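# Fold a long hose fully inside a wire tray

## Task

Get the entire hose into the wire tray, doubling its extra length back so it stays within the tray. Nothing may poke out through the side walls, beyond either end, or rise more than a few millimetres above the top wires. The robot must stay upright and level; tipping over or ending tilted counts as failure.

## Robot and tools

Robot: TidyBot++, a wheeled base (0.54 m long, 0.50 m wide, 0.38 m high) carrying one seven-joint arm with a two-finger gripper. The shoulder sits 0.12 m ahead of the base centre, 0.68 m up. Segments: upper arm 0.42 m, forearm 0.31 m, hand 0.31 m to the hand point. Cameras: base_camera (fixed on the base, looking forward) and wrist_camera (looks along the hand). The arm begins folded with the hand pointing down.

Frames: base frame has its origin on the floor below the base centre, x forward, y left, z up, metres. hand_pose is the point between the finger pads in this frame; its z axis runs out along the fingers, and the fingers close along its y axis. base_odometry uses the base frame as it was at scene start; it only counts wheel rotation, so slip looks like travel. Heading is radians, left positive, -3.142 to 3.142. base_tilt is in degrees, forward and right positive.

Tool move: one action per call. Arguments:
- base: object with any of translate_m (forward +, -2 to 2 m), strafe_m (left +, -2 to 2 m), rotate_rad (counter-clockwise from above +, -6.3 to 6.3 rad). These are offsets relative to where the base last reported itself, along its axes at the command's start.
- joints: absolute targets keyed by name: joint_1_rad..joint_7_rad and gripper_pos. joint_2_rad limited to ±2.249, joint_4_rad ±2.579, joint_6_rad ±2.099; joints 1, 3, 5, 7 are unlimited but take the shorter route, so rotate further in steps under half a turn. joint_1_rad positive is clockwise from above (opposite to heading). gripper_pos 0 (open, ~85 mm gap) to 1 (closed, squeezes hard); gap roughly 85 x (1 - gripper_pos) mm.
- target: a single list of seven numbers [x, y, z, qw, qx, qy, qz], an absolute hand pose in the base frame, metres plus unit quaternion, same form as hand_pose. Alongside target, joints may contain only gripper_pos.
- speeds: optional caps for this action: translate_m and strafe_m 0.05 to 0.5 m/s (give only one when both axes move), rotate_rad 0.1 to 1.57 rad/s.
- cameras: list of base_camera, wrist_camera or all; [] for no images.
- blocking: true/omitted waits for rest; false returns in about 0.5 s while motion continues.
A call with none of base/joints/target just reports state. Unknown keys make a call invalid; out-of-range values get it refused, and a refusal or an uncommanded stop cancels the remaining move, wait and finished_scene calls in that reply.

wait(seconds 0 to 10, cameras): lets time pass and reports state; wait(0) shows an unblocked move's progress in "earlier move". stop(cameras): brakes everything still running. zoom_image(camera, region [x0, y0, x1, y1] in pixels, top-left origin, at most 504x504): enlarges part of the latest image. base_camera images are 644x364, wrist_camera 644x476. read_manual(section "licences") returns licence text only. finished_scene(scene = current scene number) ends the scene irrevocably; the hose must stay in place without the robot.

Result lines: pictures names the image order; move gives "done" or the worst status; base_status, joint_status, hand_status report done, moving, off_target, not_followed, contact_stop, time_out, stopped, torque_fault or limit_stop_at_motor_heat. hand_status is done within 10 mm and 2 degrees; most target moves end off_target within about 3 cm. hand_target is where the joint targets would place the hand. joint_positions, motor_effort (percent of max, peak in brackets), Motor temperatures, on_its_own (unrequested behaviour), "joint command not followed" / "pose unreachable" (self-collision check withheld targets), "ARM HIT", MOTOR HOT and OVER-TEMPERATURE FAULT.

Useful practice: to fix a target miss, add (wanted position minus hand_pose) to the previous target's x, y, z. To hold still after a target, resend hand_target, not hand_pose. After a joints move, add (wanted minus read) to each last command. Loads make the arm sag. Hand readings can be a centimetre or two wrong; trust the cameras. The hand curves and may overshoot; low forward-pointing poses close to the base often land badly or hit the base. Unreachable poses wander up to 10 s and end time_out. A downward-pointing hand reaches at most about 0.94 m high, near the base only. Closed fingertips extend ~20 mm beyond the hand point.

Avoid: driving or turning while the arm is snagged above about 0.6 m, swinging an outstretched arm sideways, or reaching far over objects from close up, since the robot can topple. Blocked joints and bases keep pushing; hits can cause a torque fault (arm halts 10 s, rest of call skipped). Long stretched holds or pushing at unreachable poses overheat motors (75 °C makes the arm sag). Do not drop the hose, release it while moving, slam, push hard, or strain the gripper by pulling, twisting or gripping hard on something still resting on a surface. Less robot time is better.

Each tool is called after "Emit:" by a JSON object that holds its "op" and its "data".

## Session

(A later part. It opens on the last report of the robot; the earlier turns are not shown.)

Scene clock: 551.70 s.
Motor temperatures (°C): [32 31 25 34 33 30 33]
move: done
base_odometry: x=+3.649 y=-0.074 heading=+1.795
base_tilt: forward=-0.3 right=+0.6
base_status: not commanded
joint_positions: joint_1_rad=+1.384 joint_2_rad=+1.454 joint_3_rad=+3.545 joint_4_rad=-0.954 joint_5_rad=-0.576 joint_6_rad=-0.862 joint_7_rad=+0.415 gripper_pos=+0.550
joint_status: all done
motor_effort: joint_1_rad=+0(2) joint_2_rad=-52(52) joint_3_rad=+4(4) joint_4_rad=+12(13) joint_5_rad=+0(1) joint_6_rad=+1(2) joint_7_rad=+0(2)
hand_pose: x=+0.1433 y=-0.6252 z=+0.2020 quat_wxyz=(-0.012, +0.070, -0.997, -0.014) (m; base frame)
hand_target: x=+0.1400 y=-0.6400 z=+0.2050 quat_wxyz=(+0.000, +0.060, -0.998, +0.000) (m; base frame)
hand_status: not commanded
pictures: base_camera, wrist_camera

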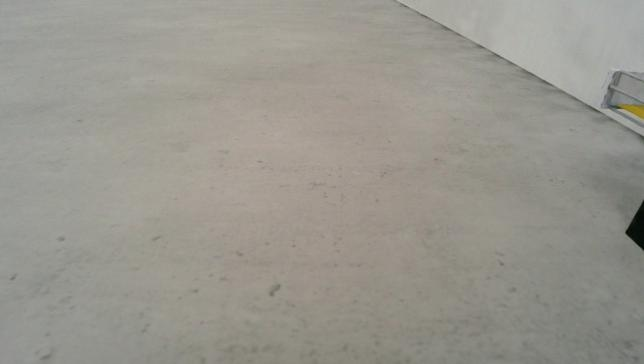

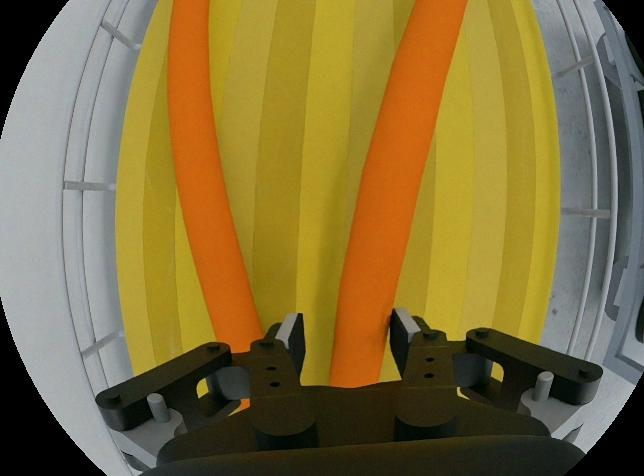

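Emit:
{"op": "move", "data": {"joints": {"gripper_pos": 0.35}}}

Emit:
{"op": "move", "data": {"target": [0.14, -0.63, 0.26, 0.0, -0.06, 0.998, 0.0]}}

Emit:
{"op": "move", "data": {"target": [0.14, -0.60, 0.5, 0.0, -0.06, 0.998, 0.0]}}

Scene clock: 552.43 s.
Motor temperatures (°C): [32 31 25 34 33 30 33]
move: done
base_odometry: x=+3.649 y=-0.074 heading=+1.795
base_tilt: forward=-0.3 right=+0.6
base_status: not commanded
joint_positions: joint_1_rad=+1.384 joint_2_rad=+1.454 joint_3_rad=+3.544 joint_4_rad=-0.953 joint_5_rad=-0.576 joint_6_rad=-0.862 joint_7_rad=+0.415 gripper_pos=+0.350
joint_status: all done
motor_effort: joint_1_rad=+0(1) joint_2_rad=-52(52) joint_3_rad=+4(5) joint_4_rad=+11(12) joint_5_rad=+1(1) joint_6_rad=+1(1) joint_7_rad=+0(2)
hand_pose: x=+0.1440 y=-0.6256 z=+0.2021 quat_wxyz=(-0.012, +0.070, -0.997, -0.014) (m; base frame)
hand_target: x=+0.1400 y=-0.6400 z=+0.2050 quat_wxyz=(+0.000, +0.060, -0.998, +0.000) (m; base frame)
hand_status: not commanded
pictures: base_camera, wrist_camera

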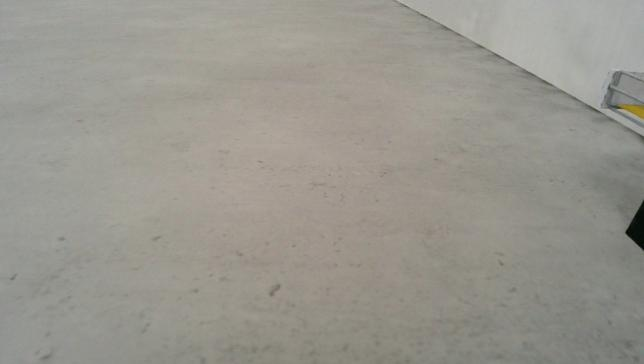

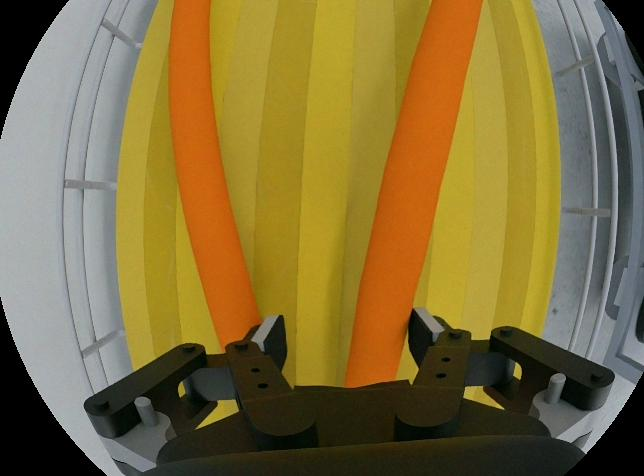

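Scene clock: 553.73 s.
Motor temperatures (°C): [32 31 25 34 33 30 33]
move: done
base_odometry: x=+3.649 y=-0.074 heading=+1.795
base_tilt: forward=-0.3 right=+0.6
base_status: not commanded
joint_positions: joint_1_rad=+1.382 joint_2_rad=+1.331 joint_3_rad=+3.560 joint_4_rad=-1.040 joint_5_rad=-0.576 joint_6_rad=-0.862 joint_7_rad=+0.415 gripper_pos=+0.350
joint_status: not commanded
motor_effort: joint_1_rad=+0(2) joint_2_rad=-50(54) joint_3_rad=+4(5) joint_4_rad=+11(12) joint_5_rad=+0(1) joint_6_rad=+0(1) joint_7_rad=+0(2)
hand_pose: x=+0.1350 y=-0.6378 z=+0.2629 quat_wxyz=(-0.011, +0.053, -0.999, +0.008) (m; base frame)
hand_target: x=+0.1400 y=-0.6300 z=+0.2600 quat_wxyz=(+0.000, +0.060, -0.998, +0.000) (m; base frame)
hand_status: done (0.010 m and 1.8 deg from the pose sent, 0.058 m and 2.4 deg at the start)
pictures: base_camera, wrist_camera

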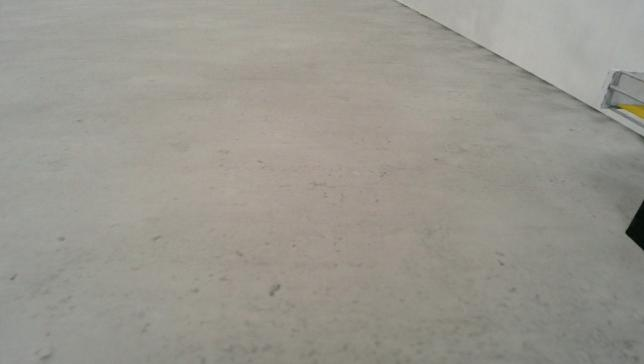

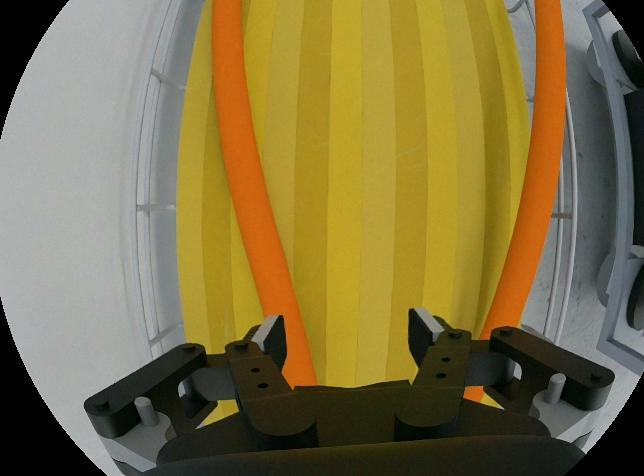

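Scene clock: 555.47 s.
Motor temperatures (°C): [32 31 25 34 33 30 33]
move: off_target
base_odometry: x=+3.649 y=-0.074 heading=+1.795
base_tilt: forward=-0.4 right=+0.6
base_status: not commanded
joint_positions: joint_1_rad=+1.306 joint_2_rad=+0.907 joint_3_rad=+3.677 joint_4_rad=-1.178 joint_5_rad=-0.504 joint_6_rad=-1.102 joint_7_rad=+0.415 gripper_pos=+0.350
joint_status: not commanded
motor_effort: joint_1_rad=+0(2) joint_2_rad=-45(53) joint_3_rad=+5(5) joint_4_rad=+13(15) joint_5_rad=+0(1) joint_6_rad=+1(1) joint_7_rad=+0(1)
hand_pose: x=+0.1368 y=-0.6274 z=+0.5033 quat_wxyz=(-0.011, +0.060, -0.997, +0.040) (m; base frame)
hand_target: x=+0.1400 y=-0.6000 z=+0.5000 quat_wxyz=(+0.000, +0.060, -0.998, +0.000) (m; base frame)
hand_status: off_target (0.028 m and 4.8 deg from the pose sent, 0.240 m and 1.8 deg at the start)
pictures: base_camera, wrist_camera

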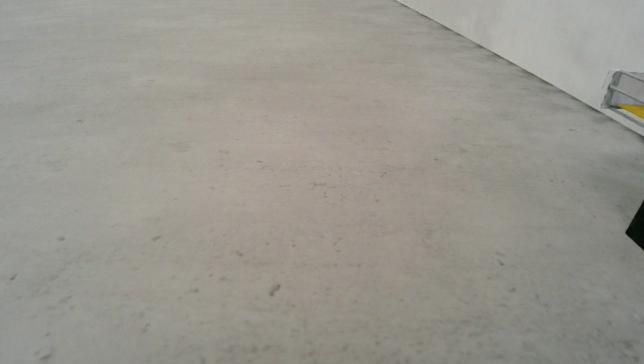

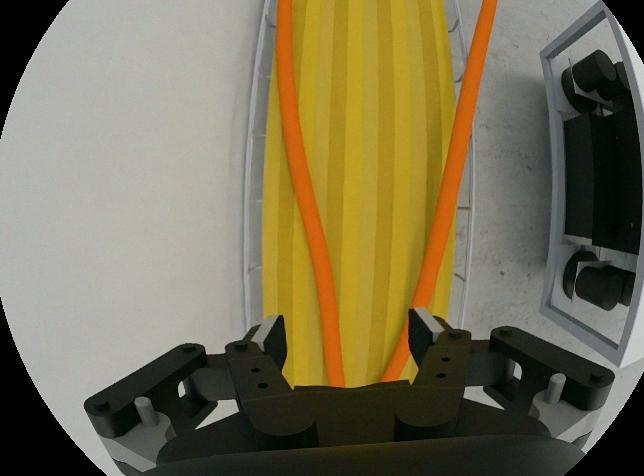

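Emit:
{"op": "move", "data": {"base": {"translate_m": -0.3}, "target": [0.14, -0.46, 0.5, 0.0, 0.0, 1.0, 0.0]}}

Emit:
{"op": "zoom_image", "data": {"camera": "wrist_camera", "region": [120, 0, 523, 400]}}

Scene clock: 557.93 s.
Motor temperatures (°C): [32 31 25 34 33 30 33]
move: off_target
base_odometry: x=+3.715 y=-0.366 heading=+1.795
base_tilt: forward=-0.4 right=+0.5
base_status: done
joint_positions: joint_1_rad=+1.095 joint_2_rad=+0.688 joint_3_rad=+3.842 joint_4_rad=-1.753 joint_5_rad=-0.504 joint_6_rad=-0.963 joint_7_rad=+0.415 gripper_pos=+0.350
joint_status: not commanded
motor_effort: joint_1_rad=-1(4) joint_2_rad=-33(45) joint_3_rad=+5(7) joint_4_rad=+11(14) joint_5_rad=+0(1) joint_6_rad=+0(1) joint_7_rad=+1(1)
hand_pose: x=+0.1305 y=-0.4449 z=+0.4969 quat_wxyz=(+0.004, -0.010, -0.999, -0.034) (m; base frame)
hand_target: x=+0.1400 y=-0.4600 z=+0.5000 quat_wxyz=(+0.000, +0.000, -1.000, +0.000) (m; base frame)
hand_status: off_target (0.018 m and 4.0 deg from the pose sent, 0.167 m and 8.4 deg at the start)
pictures: base_camera, wrist_camera

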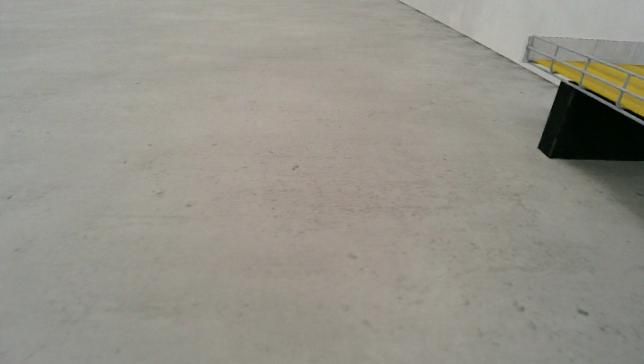

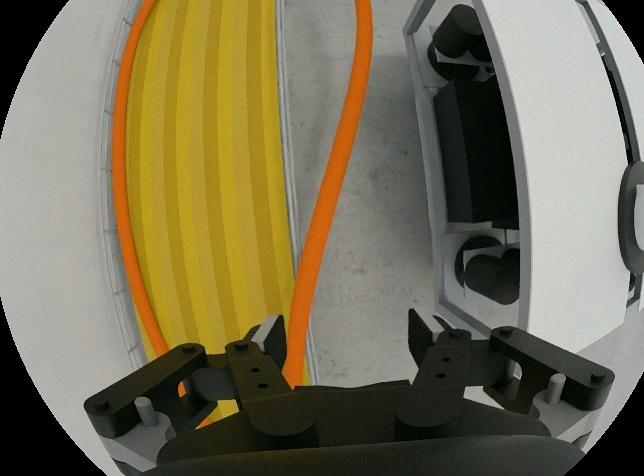

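Scaled by 1.251.

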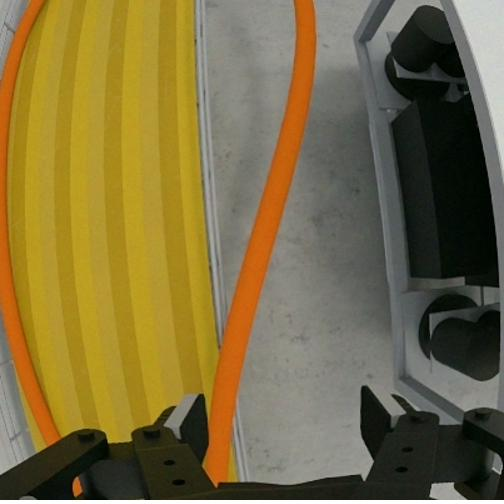

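Emit:
{"op": "move", "data": {"base": {"translate_m": -0.28}, "target": [0.14, -0.40, 0.5, 0.0, 0.0, 1.0, 0.0]}}

Emit:
{"op": "zoom_image", "data": {"camera": "wrist_camera", "region": [120, 0, 523, 400]}}

Scene clock: 560.27 s.
Motor temperatures (°C): [32 31 25 34 33 30 33]
move: off_target
base_odometry: x=+3.778 y=-0.640 heading=+1.795
base_tilt: forward=-0.4 right=+0.5
base_status: done
joint_positions: joint_1_rad=+1.010 joint_2_rad=+0.595 joint_3_rad=+3.899 joint_4_rad=-1.958 joint_5_rad=-0.513 joint_6_rad=-0.864 joint_7_rad=+0.438 gripper_pos=+0.350
joint_status: not commanded
motor_effort: joint_1_rad=-1(3) joint_2_rad=-28(34) joint_3_rad=+4(6) joint_4_rad=+10(11) joint_5_rad=+0(1) joint_6_rad=+0(1) joint_7_rad=+1(1)
hand_pose: x=+0.1333 y=-0.3854 z=+0.4977 quat_wxyz=(+0.003, -0.021, -0.999, -0.032) (m; base frame)
hand_target: x=+0.1400 y=-0.4000 z=+0.5000 quat_wxyz=(+0.000, +0.000, -1.000, +0.000) (m; base frame)
hand_status: off_target (0.016 m and 4.5 deg from the pose sent, 0.046 m and 4.0 deg at the start)
pictures: base_camera, wrist_camera

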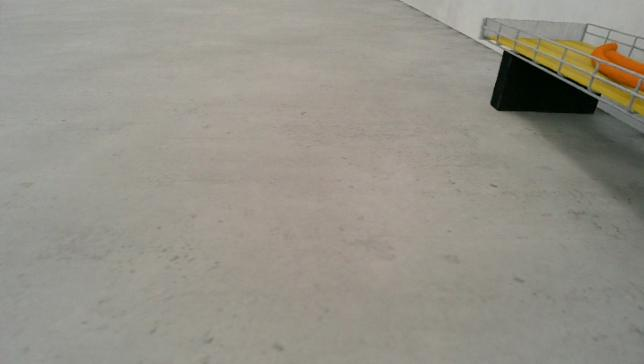

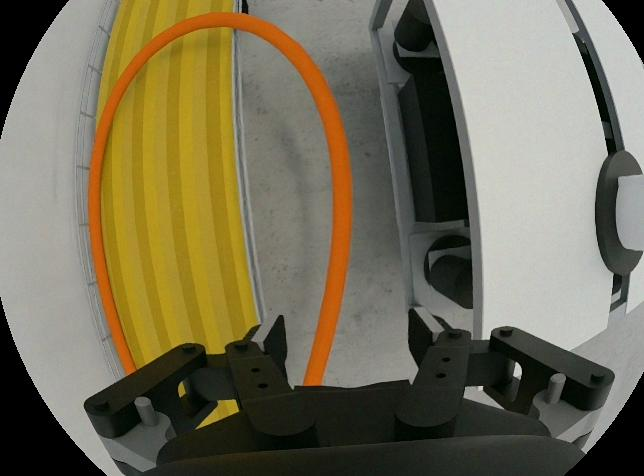

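Scaled by 1.251.

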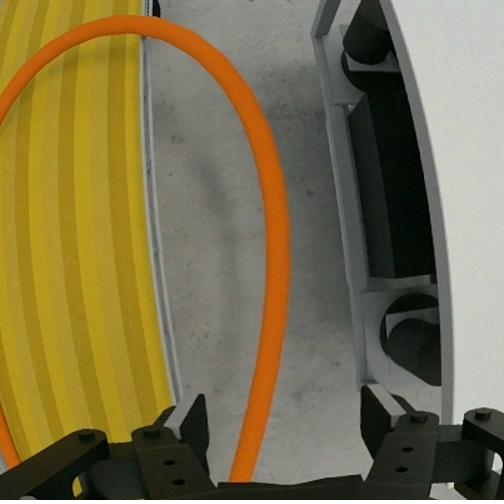

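Emit:
{"op": "move", "data": {"target": [0.12, -0.385, 0.33, 0.0, 0.105, 0.9945, 0.0]}}

Scene clock: 562.60 s.
Motor temperatures (°C): [32 31 25 34 33 30 33]
move: off_target
base_odometry: x=+3.778 y=-0.640 heading=+1.795
base_tilt: forward=-0.4 right=+0.6
base_status: not commanded
joint_positions: joint_1_rad=+1.236 joint_2_rad=+0.910 joint_3_rad=+3.593 joint_4_rad=-2.063 joint_5_rad=-1.049 joint_6_rad=-0.453 joint_7_rad=+0.755 gripper_pos=+0.350
joint_status: not commanded
motor_effort: joint_1_rad=-1(2) joint_2_rad=-32(35) joint_3_rad=+3(5) joint_4_rad=+4(10) joint_5_rad=+0(1) joint_6_rad=+0(0) joint_7_rad=+1(1)
hand_pose: x=+0.1383 y=-0.3851 z=+0.3367 quat_wxyz=(-0.017, -0.104, -0.994, -0.011) (m; base frame)
hand_target: x=+0.1200 y=-0.3850 z=+0.3300 quat_wxyz=(+0.000, -0.105, -0.994, +0.000) (m; base frame)
hand_status: off_target (0.020 m and 2.3 deg from the pose sent, 0.168 m and 10.3 deg at the start)
pictures: base_camera, wrist_camera

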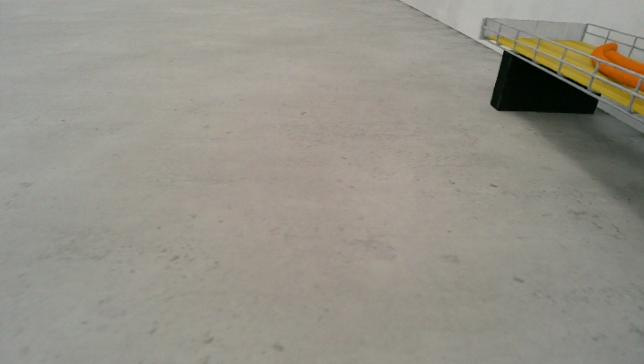

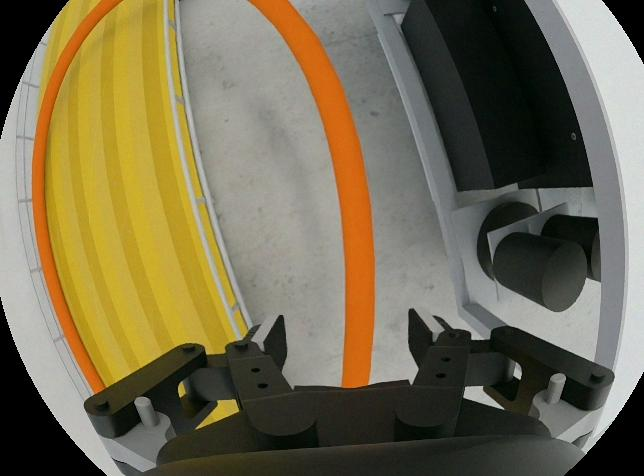

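Emit:
{"op": "move", "data": {"target": [0.105, -0.382, 0.185, 0.0, 0.105, 0.9945, 0.0]}}

Scene clock: 564.80 s.
Motor temperatures (°C): [32 31 25 34 33 30 33]
move: off_target
base_odometry: x=+3.778 y=-0.639 heading=+1.795
base_tilt: forward=-0.4 right=+0.6
base_status: not commanded
joint_positions: joint_1_rad=+1.107 joint_2_rad=+1.362 joint_3_rad=+3.826 joint_4_rad=-1.978 joint_5_rad=-1.727 joint_6_rad=-0.645 joint_7_rad=+1.249 gripper_pos=+0.350
joint_status: not commanded
motor_effort: joint_1_rad=+0(2) joint_2_rad=-34(37) joint_3_rad=+9(9) joint_4_rad=-1(4) joint_5_rad=-1(1) joint_6_rad=+1(2) joint_7_rad=+0(1)
hand_pose: x=+0.0946 y=-0.3822 z=+0.2056 quat_wxyz=(+0.018, -0.117, -0.993, -0.002) (m; base frame)
hand_target: x=+0.1087 y=-0.3974 z=+0.2036 quat_wxyz=(+0.002, -0.095, -0.995, +0.013) (m; base frame)
hand_status: off_target (0.023 m and 2.5 deg from the pose sent, 0.155 m and 2.3 deg at the start)
pictures: base_camera, wrist_camera

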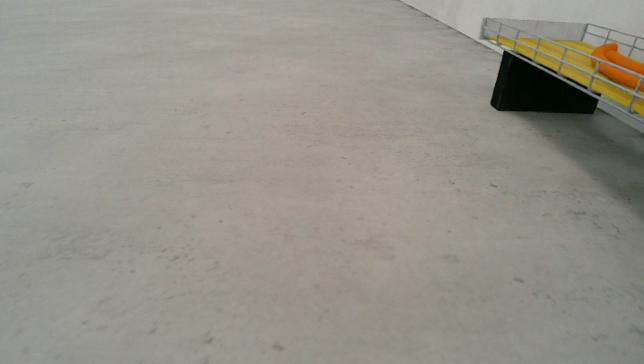

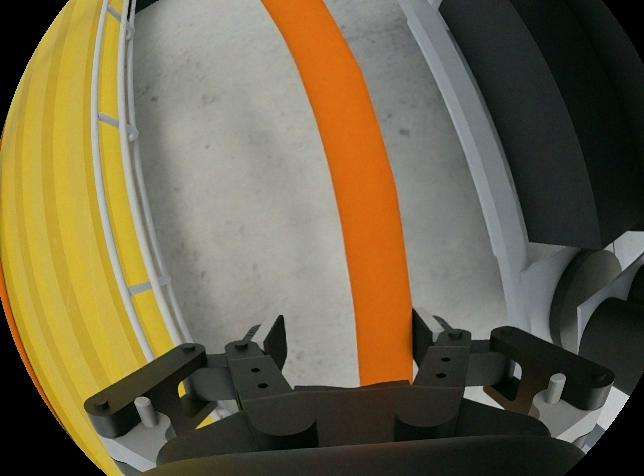

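Emit:
{"op": "move", "data": {"joints": {"gripper_pos": 0.88}}}

Emit:
{"op": "move", "data": {"target": [0.12, -0.38, 0.37, 0.0, 0.0, 1.0, 0.0]}}

Scene clock: 565.80 s.
Motor temperatures (°C): [32 31 25 34 33 30 33]
move: off_target
base_odometry: x=+3.778 y=-0.639 heading=+1.795
base_tilt: forward=-0.3 right=+0.5
base_status: not commanded
joint_positions: joint_1_rad=+1.106 joint_2_rad=+1.362 joint_3_rad=+3.826 joint_4_rad=-1.978 joint_5_rad=-1.728 joint_6_rad=-0.645 joint_7_rad=+1.249 gripper_pos=+0.765
joint_status: gripper_pos off_target (ended at +0.765, target +0.880)
motor_effort: joint_1_rad=+1(1) joint_2_rad=-34(35) joint_3_rad=+9(9) joint_4_rad=-1(1) joint_5_rad=+0(1) joint_6_rad=+2(2) joint_7_rad=+0(2)
hand_pose: x=+0.0948 y=-0.3822 z=+0.2056 quat_wxyz=(+0.018, -0.117, -0.993, -0.002) (m; base frame)
hand_target: x=+0.1087 y=-0.3974 z=+0.2036 quat_wxyz=(+0.002, -0.095, -0.995, +0.013) (m; base frame)
hand_status: not commanded
pictures: base_camera, wrist_camera

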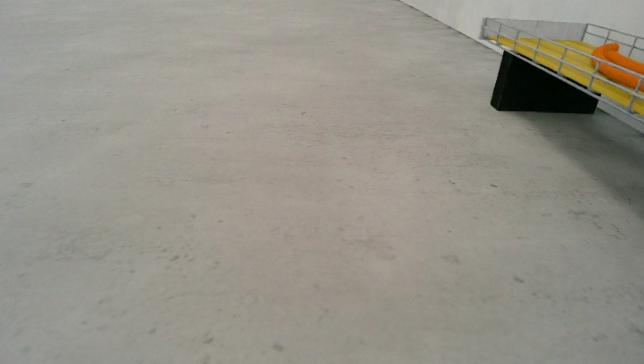

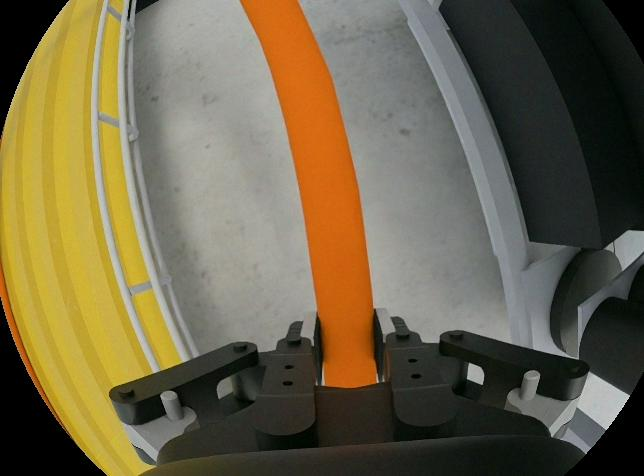

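Scene clock: 567.93 s.
Motor temperatures (°C): [32 31 25 34 33 30 33]
move: off_target
base_odometry: x=+3.778 y=-0.639 heading=+1.795
base_tilt: forward=-0.4 right=+0.6
base_status: not commanded
joint_positions: joint_1_rad=+1.194 joint_2_rad=+0.846 joint_3_rad=+3.641 joint_4_rad=-2.095 joint_5_rad=-0.971 joint_6_rad=-0.515 joint_7_rad=+0.935 gripper_pos=+0.765
joint_status: not commanded
motor_effort: joint_1_rad=+1(2) joint_2_rad=-34(38) joint_3_rad=+4(9) joint_4_rad=+5(6) joint_5_rad=+0(1) joint_6_rad=+1(2) joint_7_rad=+1(2)
hand_pose: x=+0.1458 y=-0.3700 z=+0.3623 quat_wxyz=(-0.026, +0.022, -0.999, -0.020) (m; base frame)
hand_target: x=+0.1200 y=-0.3800 z=+0.3700 quat_wxyz=(+0.000, +0.000, -1.000, +0.000) (m; base frame)
hand_status: off_target (0.029 m and 4.5 deg from the pose sent, 0.166 m and 13.6 deg at the start)
pictures: base_camera, wrist_camera

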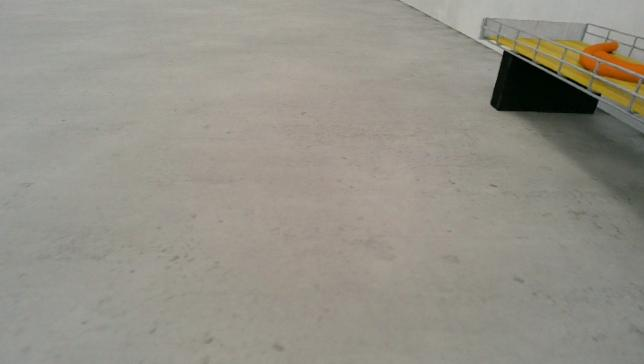

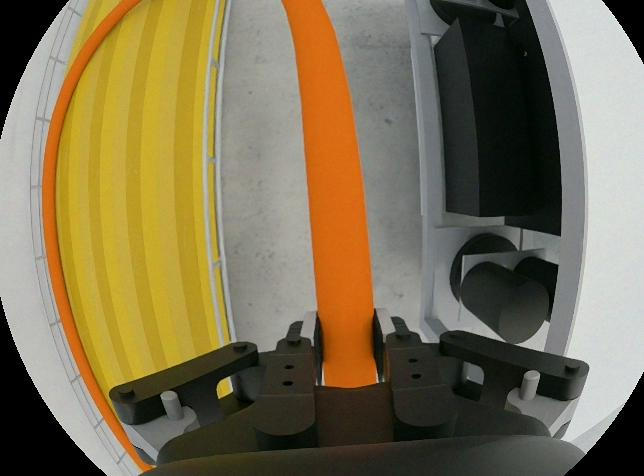

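Emit:
{"op": "move", "data": {"target": [0.12, -0.61, 0.36, 0.0, -0.09, 0.996, 0.0]}}

Emit:
{"op": "zoom_image", "data": {"camera": "base_camera", "region": [484, 0, 643, 130]}}

Scene clock: 571.23 s.
Motor temperatures (°C): [32 31 25 34 33 30 33]
move: off_target
base_odometry: x=+3.778 y=-0.639 heading=+1.795
base_tilt: forward=-0.4 right=+0.6
base_status: not commanded
joint_positions: joint_1_rad=+1.319 joint_2_rad=+1.120 joint_3_rad=+3.614 joint_4_rad=-1.257 joint_5_rad=-0.576 joint_6_rad=-0.895 joint_7_rad=+0.566 gripper_pos=+0.765
joint_status: not commanded
motor_effort: joint_1_rad=+1(2) joint_2_rad=-51(51) joint_3_rad=+6(6) joint_4_rad=+14(16) joint_5_rad=+0(1) joint_6_rad=+4(4) joint_7_rad=+2(3)
hand_pose: x=+0.1382 y=-0.6010 z=+0.3510 quat_wxyz=(-0.009, +0.107, -0.994, +0.002) (m; base frame)
hand_target: x=+0.1200 y=-0.6100 z=+0.3600 quat_wxyz=(+0.000, +0.090, -0.996, +0.000) (m; base frame)
hand_status: off_target (0.022 m and 2.2 deg from the pose sent, 0.241 m and 8.7 deg at the start)
pictures: base_camera, wrist_camera

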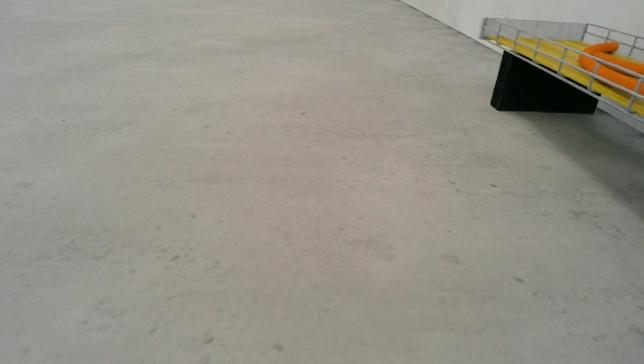

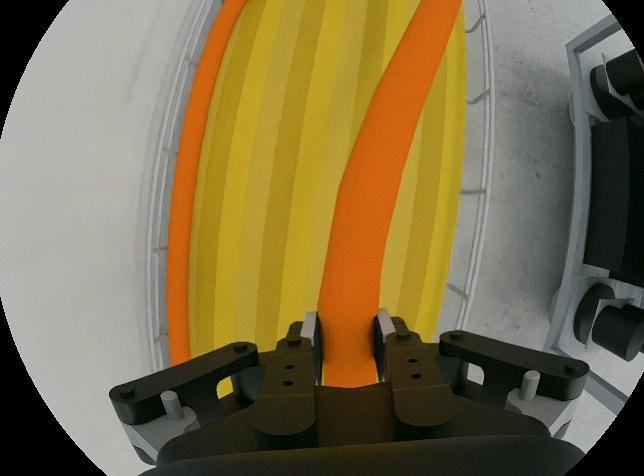

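Scaled by 3.170.

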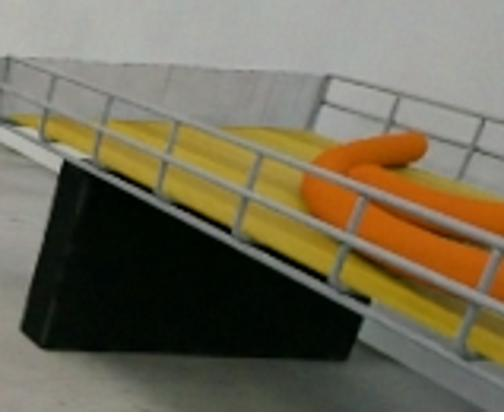

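Emit:
{"op": "move", "data": {"target": [0.17, -0.635, 0.25, 0.0, -0.13, 0.9915, 0.0]}}

Emit:
{"op": "move", "data": {"target": [0.18, -0.64, 0.2, 0.0, -0.13, 0.9915, 0.0]}}

Scene clock: 572.93 s.
Motor temperatures (°C): [32 31 25 34 33 30 33]
move: off_target
base_odometry: x=+3.778 y=-0.639 heading=+1.795
base_tilt: forward=-0.4 right=+0.6
base_status: not commanded
joint_positions: joint_1_rad=+1.323 joint_2_rad=+1.374 joint_3_rad=+3.554 joint_4_rad=-1.047 joint_5_rad=-0.551 joint_6_rad=-0.897 joint_7_rad=+0.510 gripper_pos=+0.765
joint_status: not commanded
motor_effort: joint_1_rad=-3(4) joint_2_rad=-53(56) joint_3_rad=+3(6) joint_4_rad=+13(15) joint_5_rad=-1(1) joint_6_rad=+2(4) joint_7_rad=+3(3)
hand_pose: x=+0.1665 y=-0.6012 z=+0.2346 quat_wxyz=(-0.008, +0.136, -0.990, -0.037) (m; base frame)
hand_target: x=+0.1700 y=-0.6350 z=+0.2500 quat_wxyz=(+0.000, +0.130, -0.992, +0.000) (m; base frame)
hand_status: off_target (0.037 m and 4.4 deg from the pose sent, 0.111 m and 2.8 deg at the start)
pictures: base_camera, wrist_camera

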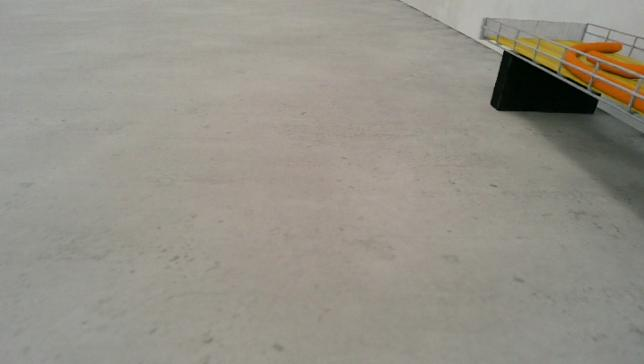

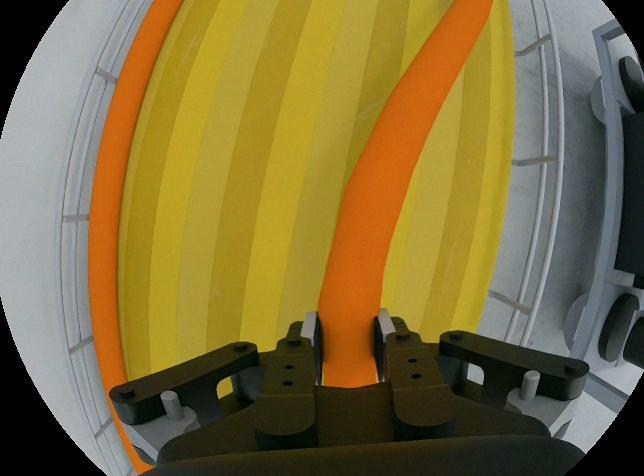

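Scene clock: 574.13 s.
Motor temperatures (°C): [32 31 25 34 33 30 33]
move: off_target
base_odometry: x=+3.778 y=-0.639 heading=+1.795
base_tilt: forward=-0.3 right=+0.6
base_status: not commanded
joint_positions: joint_1_rad=+1.326 joint_2_rad=+1.479 joint_3_rad=+3.536 joint_4_rad=-0.940 joint_5_rad=-0.542 joint_6_rad=-0.897 joint_7_rad=+0.468 gripper_pos=+0.765
joint_status: not commanded
motor_effort: joint_1_rad=-4(4) joint_2_rad=-53(57) joint_3_rad=+2(3) joint_4_rad=+13(15) joint_5_rad=-1(1) joint_6_rad=+1(2) joint_7_rad=+2(3)
hand_pose: x=+0.1782 y=-0.6038 z=+0.1888 quat_wxyz=(-0.009, +0.139, -0.989, -0.042) (m; base frame)
hand_target: x=+0.1800 y=-0.6400 z=+0.2000 quat_wxyz=(+0.000, +0.130, -0.992, +0.000) (m; base frame)
hand_status: off_target (0.038 m and 5.0 deg from the pose sent, 0.054 m and 4.4 deg at the start)
pictures: base_camera, wrist_camera

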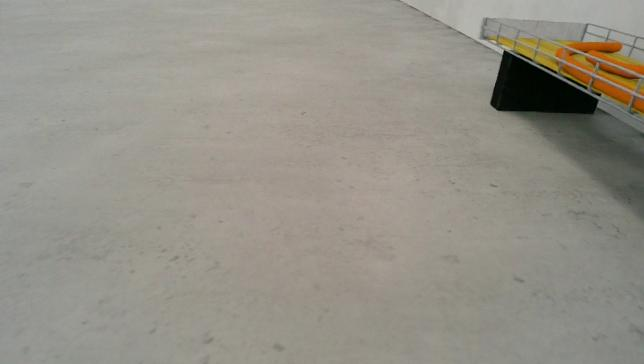

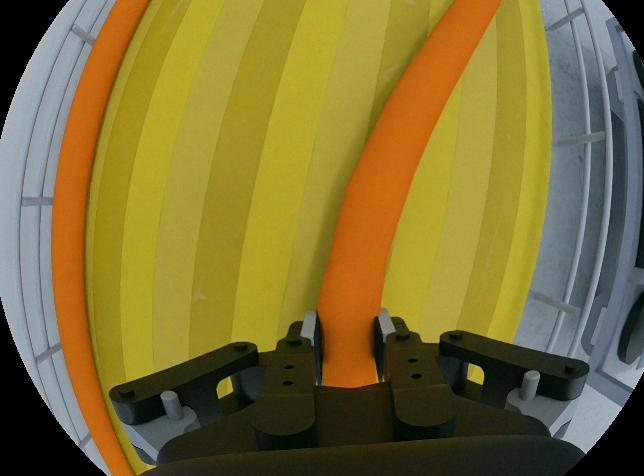

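Emit:
{"op": "move", "data": {"joints": {"gripper_pos": 0.55}}}

Emit:
{"op": "move", "data": {"joints": {"gripper_pos": 0.3}}}

Scene clock: 575.10 s.
Motor temperatures (°C): [32 31 25 34 33 30 33]
move: done
base_odometry: x=+3.778 y=-0.639 heading=+1.795
base_tilt: forward=-0.3 right=+0.6
base_status: not commanded
joint_positions: joint_1_rad=+1.326 joint_2_rad=+1.479 joint_3_rad=+3.522 joint_4_rad=-0.938 joint_5_rad=-0.542 joint_6_rad=-0.897 joint_7_rad=+0.468 gripper_pos=+0.550
joint_status: all done
motor_effort: joint_1_rad=+0(4) joint_2_rad=-53(54) joint_3_rad=+4(4) joint_4_rad=+12(14) joint_5_rad=+0(1) joint_6_rad=+2(2) joint_7_rad=+0(2)
hand_pose: x=+0.1861 y=-0.6032 z=+0.1882 quat_wxyz=(-0.016, +0.140, -0.989, -0.042) (m; base frame)
hand_target: x=+0.1800 y=-0.6400 z=+0.2000 quat_wxyz=(+0.000, +0.130, -0.992, +0.000) (m; base frame)
hand_status: not commanded
pictures: base_camera, wrist_camera

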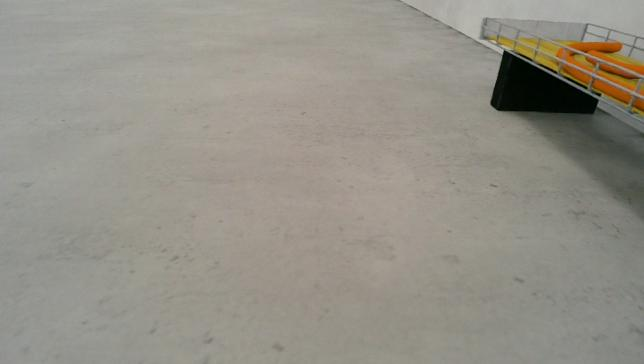

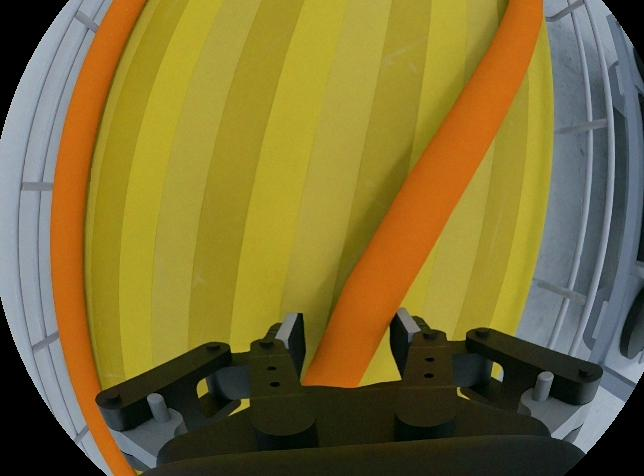

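Scene clock: 575.77 s.
Motor temperatures (°C): [32 31 25 34 33 30 33]
move: done
base_odometry: x=+3.778 y=-0.639 heading=+1.795
base_tilt: forward=-0.3 right=+0.5
base_status: not commanded
joint_positions: joint_1_rad=+1.326 joint_2_rad=+1.479 joint_3_rad=+3.521 joint_4_rad=-0.938 joint_5_rad=-0.542 joint_6_rad=-0.897 joint_7_rad=+0.468 gripper_pos=+0.300
joint_status: all done
motor_effort: joint_1_rad=+0(1) joint_2_rad=-53(54) joint_3_rad=+4(5) joint_4_rad=+14(14) joint_5_rad=+0(0) joint_6_rad=+2(2) joint_7_rad=+1(1)
hand_pose: x=+0.1866 y=-0.6032 z=+0.1882 quat_wxyz=(-0.016, +0.140, -0.989, -0.042) (m; base frame)
hand_target: x=+0.1800 y=-0.6400 z=+0.2000 quat_wxyz=(+0.000, +0.130, -0.992, +0.000) (m; base frame)
hand_status: not commanded
pictures: base_camera, wrist_camera

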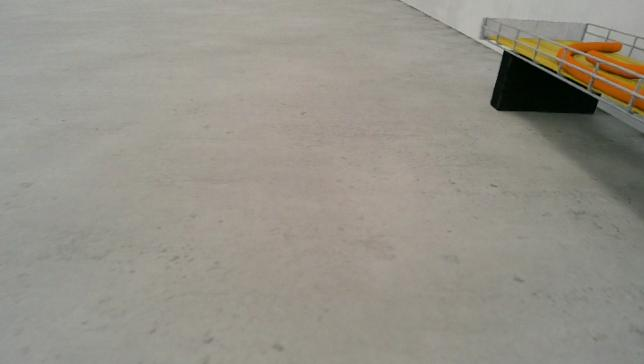

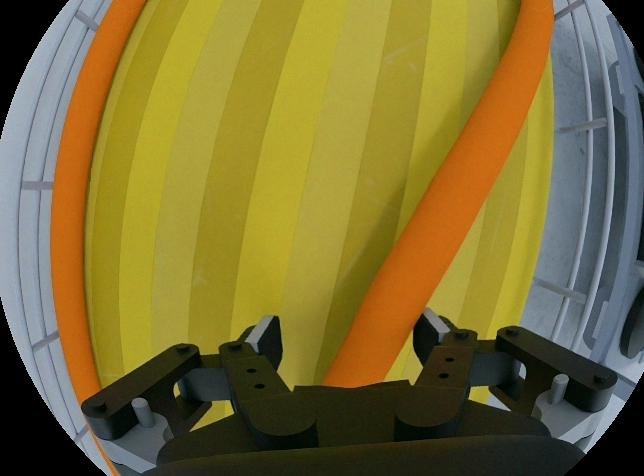

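Emit:
{"op": "move", "data": {"joints": {"gripper_pos": 0.0}}}

Scene clock: 576.60 s.
Motor temperatures (°C): [32 31 25 34 33 30 33]
move: done
base_odometry: x=+3.778 y=-0.639 heading=+1.795
base_tilt: forward=-0.4 right=+0.6
base_status: not commanded
joint_positions: joint_1_rad=+1.326 joint_2_rad=+1.479 joint_3_rad=+3.521 joint_4_rad=-0.938 joint_5_rad=-0.542 joint_6_rad=-0.897 joint_7_rad=+0.468 gripper_pos=+0.000
joint_status: all done
motor_effort: joint_1_rad=+0(1) joint_2_rad=-53(54) joint_3_rad=+4(5) joint_4_rad=+12(14) joint_5_rad=+0(0) joint_6_rad=+2(2) joint_7_rad=+0(1)
hand_pose: x=+0.1866 y=-0.6033 z=+0.1882 quat_wxyz=(-0.016, +0.140, -0.989, -0.042) (m; base frame)
hand_target: x=+0.1800 y=-0.6400 z=+0.2000 quat_wxyz=(+0.000, +0.130, -0.992, +0.000) (m; base frame)
hand_status: not commanded
pictures: base_camera, wrist_camera

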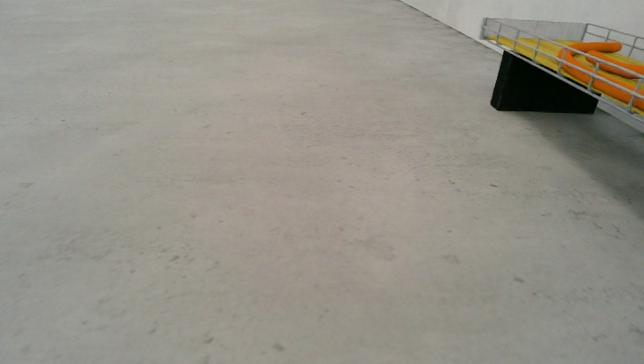

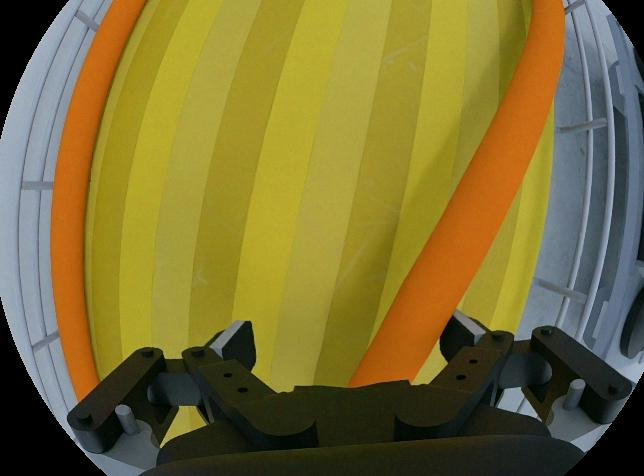

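Emit:
{"op": "move", "data": {"target": [0.17, -0.62, 0.30, 0.0, -0.05, 0.9987, 0.0]}}

Scene clock: 578.27 s.
Motor temperatures (°C): [32 31 25 34 33 30 33]
move: off_target
base_odometry: x=+3.778 y=-0.639 heading=+1.795
base_tilt: forward=-0.4 right=+0.6
base_status: not commanded
joint_positions: joint_1_rad=+1.314 joint_2_rad=+1.261 joint_3_rad=+3.573 joint_4_rad=-1.127 joint_5_rad=-0.542 joint_6_rad=-0.897 joint_7_rad=+0.408 gripper_pos=+0.000
joint_status: not commanded
motor_effort: joint_1_rad=+1(2) joint_2_rad=-51(56) joint_3_rad=+5(6) joint_4_rad=+13(13) joint_5_rad=+0(1) joint_6_rad=+2(2) joint_7_rad=+1(1)
hand_pose: x=+0.1598 y=-0.6089 z=+0.2894 quat_wxyz=(-0.002, +0.075, -0.997, -0.017) (m; base frame)
hand_target: x=+0.1700 y=-0.6200 z=+0.3000 quat_wxyz=(+0.000, +0.050, -0.999, +0.000) (m; base frame)
hand_status: off_target (0.018 m and 3.5 deg from the pose sent, 0.114 m and 11.6 deg at the start)
pictures: base_camera, wrist_camera

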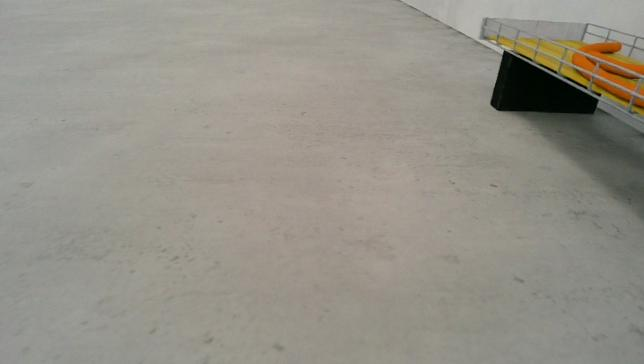

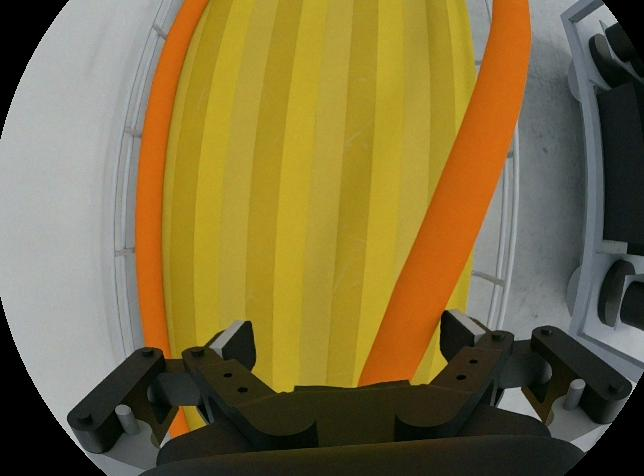

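Emit:
{"op": "move", "data": {"joints": {"gripper_pos": 0.86}}}

Emit:
{"op": "move", "data": {"target": [0.17, -0.63, 0.26, 0.0, -0.10, 0.995, 0.0]}}

Emit:
{"op": "move", "data": {"target": [0.17, -0.65, 0.195, 0.0, -0.10, 0.995, 0.0]}}

Scene clock: 579.97 s.
Motor temperatures (°C): [32 31 25 34 33 30 33]
move: off_target
base_odometry: x=+3.778 y=-0.639 heading=+1.795
base_tilt: forward=-0.4 right=+0.5
base_status: not commanded
joint_positions: joint_1_rad=+1.313 joint_2_rad=+1.261 joint_3_rad=+3.575 joint_4_rad=-1.129 joint_5_rad=-0.542 joint_6_rad=-0.897 joint_7_rad=+0.404 gripper_pos=+0.777
joint_status: gripper_pos off_target (ended at +0.777, target +0.860)
motor_effort: joint_1_rad=+0(1) joint_2_rad=-51(52) joint_3_rad=+5(5) joint_4_rad=+14(14) joint_5_rad=+0(1) joint_6_rad=+3(3) joint_7_rad=+2(2)
hand_pose: x=+0.1590 y=-0.6084 z=+0.2893 quat_wxyz=(-0.001, +0.073, -0.997, -0.018) (m; base frame)
hand_target: x=+0.1700 y=-0.6200 z=+0.3000 quat_wxyz=(+0.000, +0.050, -0.999, +0.000) (m; base frame)
hand_status: not commanded
pictures: base_camera, wrist_camera

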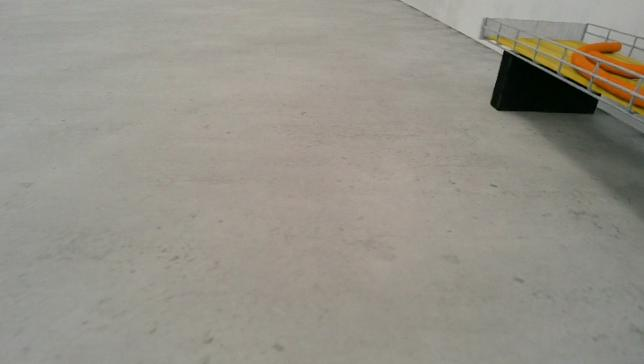

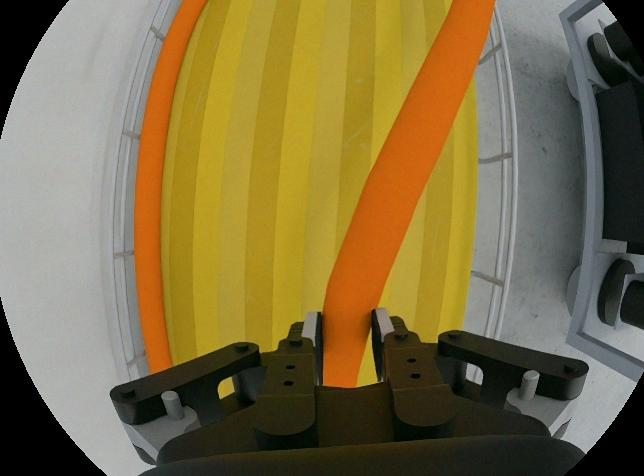

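Scene clock: 580.93 s.
Motor temperatures (°C): [32 31 25 34 33 30 33]
move: off_target
base_odometry: x=+3.778 y=-0.639 heading=+1.795
base_tilt: forward=-0.3 right=+0.6
base_status: not commanded
joint_positions: joint_1_rad=+1.314 joint_2_rad=+1.336 joint_3_rad=+3.565 joint_4_rad=-1.074 joint_5_rad=-0.542 joint_6_rad=-0.897 joint_7_rad=+0.404 gripper_pos=+0.777
joint_status: not commanded
motor_effort: joint_1_rad=-1(2) joint_2_rad=-52(54) joint_3_rad=+4(5) joint_4_rad=+12(15) joint_5_rad=+0(1) joint_6_rad=+2(3) joint_7_rad=+2(2)
hand_pose: x=+0.1646 y=-0.6045 z=+0.2538 quat_wxyz=(-0.001, +0.085, -0.996, -0.031) (m; base frame)
hand_target: x=+0.1700 y=-0.6300 z=+0.2600 quat_wxyz=(+0.000, +0.100, -0.995, +0.000) (m; base frame)
hand_status: off_target (0.027 m and 3.9 deg from the pose sent, 0.038 m and 3.7 deg at the start)
pictures: base_camera, wrist_camera

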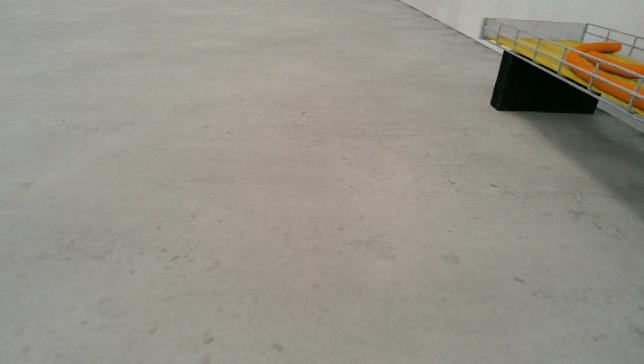

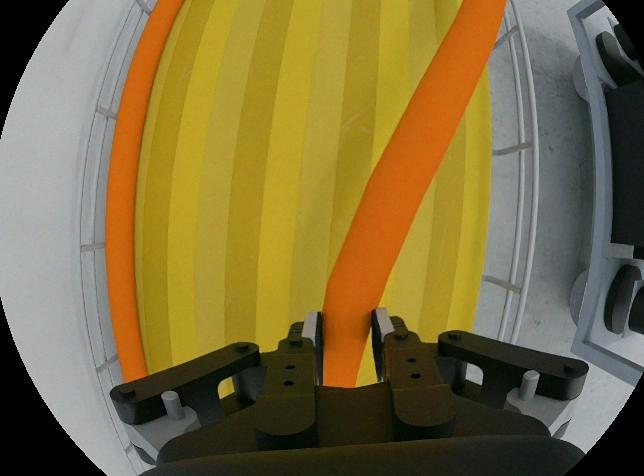

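Scene clock: 582.13 s.
Motor temperatures (°C): [32 31 25 34 33 30 33]
move: off_target
base_odometry: x=+3.778 y=-0.639 heading=+1.795
base_tilt: forward=-0.4 right=+0.6
base_status: not commanded
joint_positions: joint_1_rad=+1.345 joint_2_rad=+1.479 joint_3_rad=+3.531 joint_4_rad=-0.872 joint_5_rad=-0.531 joint_6_rad=-0.897 joint_7_rad=+0.398 gripper_pos=+0.777
joint_status: not commanded
motor_effort: joint_1_rad=-2(3) joint_2_rad=-51(53) joint_3_rad=+3(4) joint_4_rad=+14(14) joint_5_rad=+0(1) joint_6_rad=+4(4) joint_7_rad=+1(2)
hand_pose: x=+0.1783 y=-0.6374 z=+0.2012 quat_wxyz=(-0.009, +0.112, -0.994, -0.012) (m; base frame)
hand_target: x=+0.1700 y=-0.6500 z=+0.1950 quat_wxyz=(+0.000, +0.100, -0.995, +0.000) (m; base frame)
hand_status: off_target (0.016 m and 2.2 deg from the pose sent, 0.074 m and 3.9 deg at the start)
pictures: base_camera, wrist_camera

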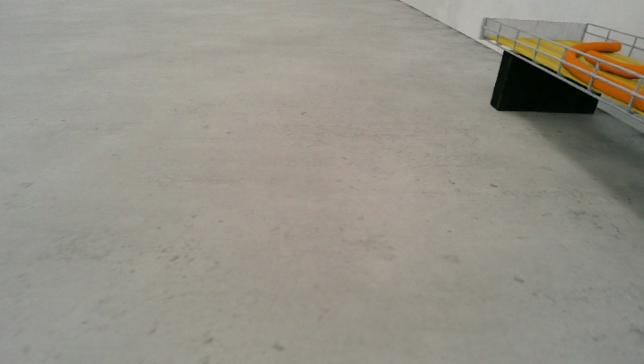

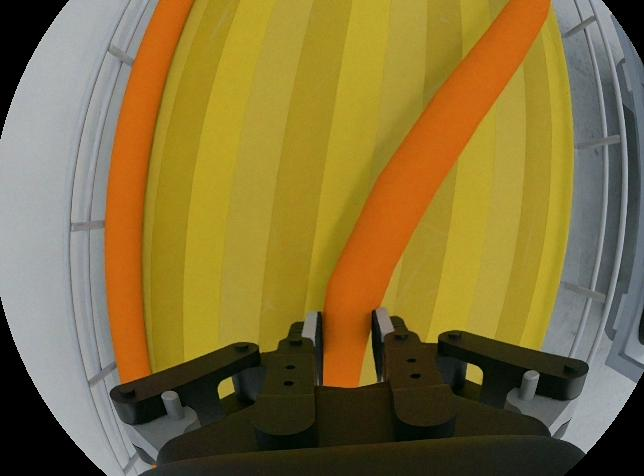

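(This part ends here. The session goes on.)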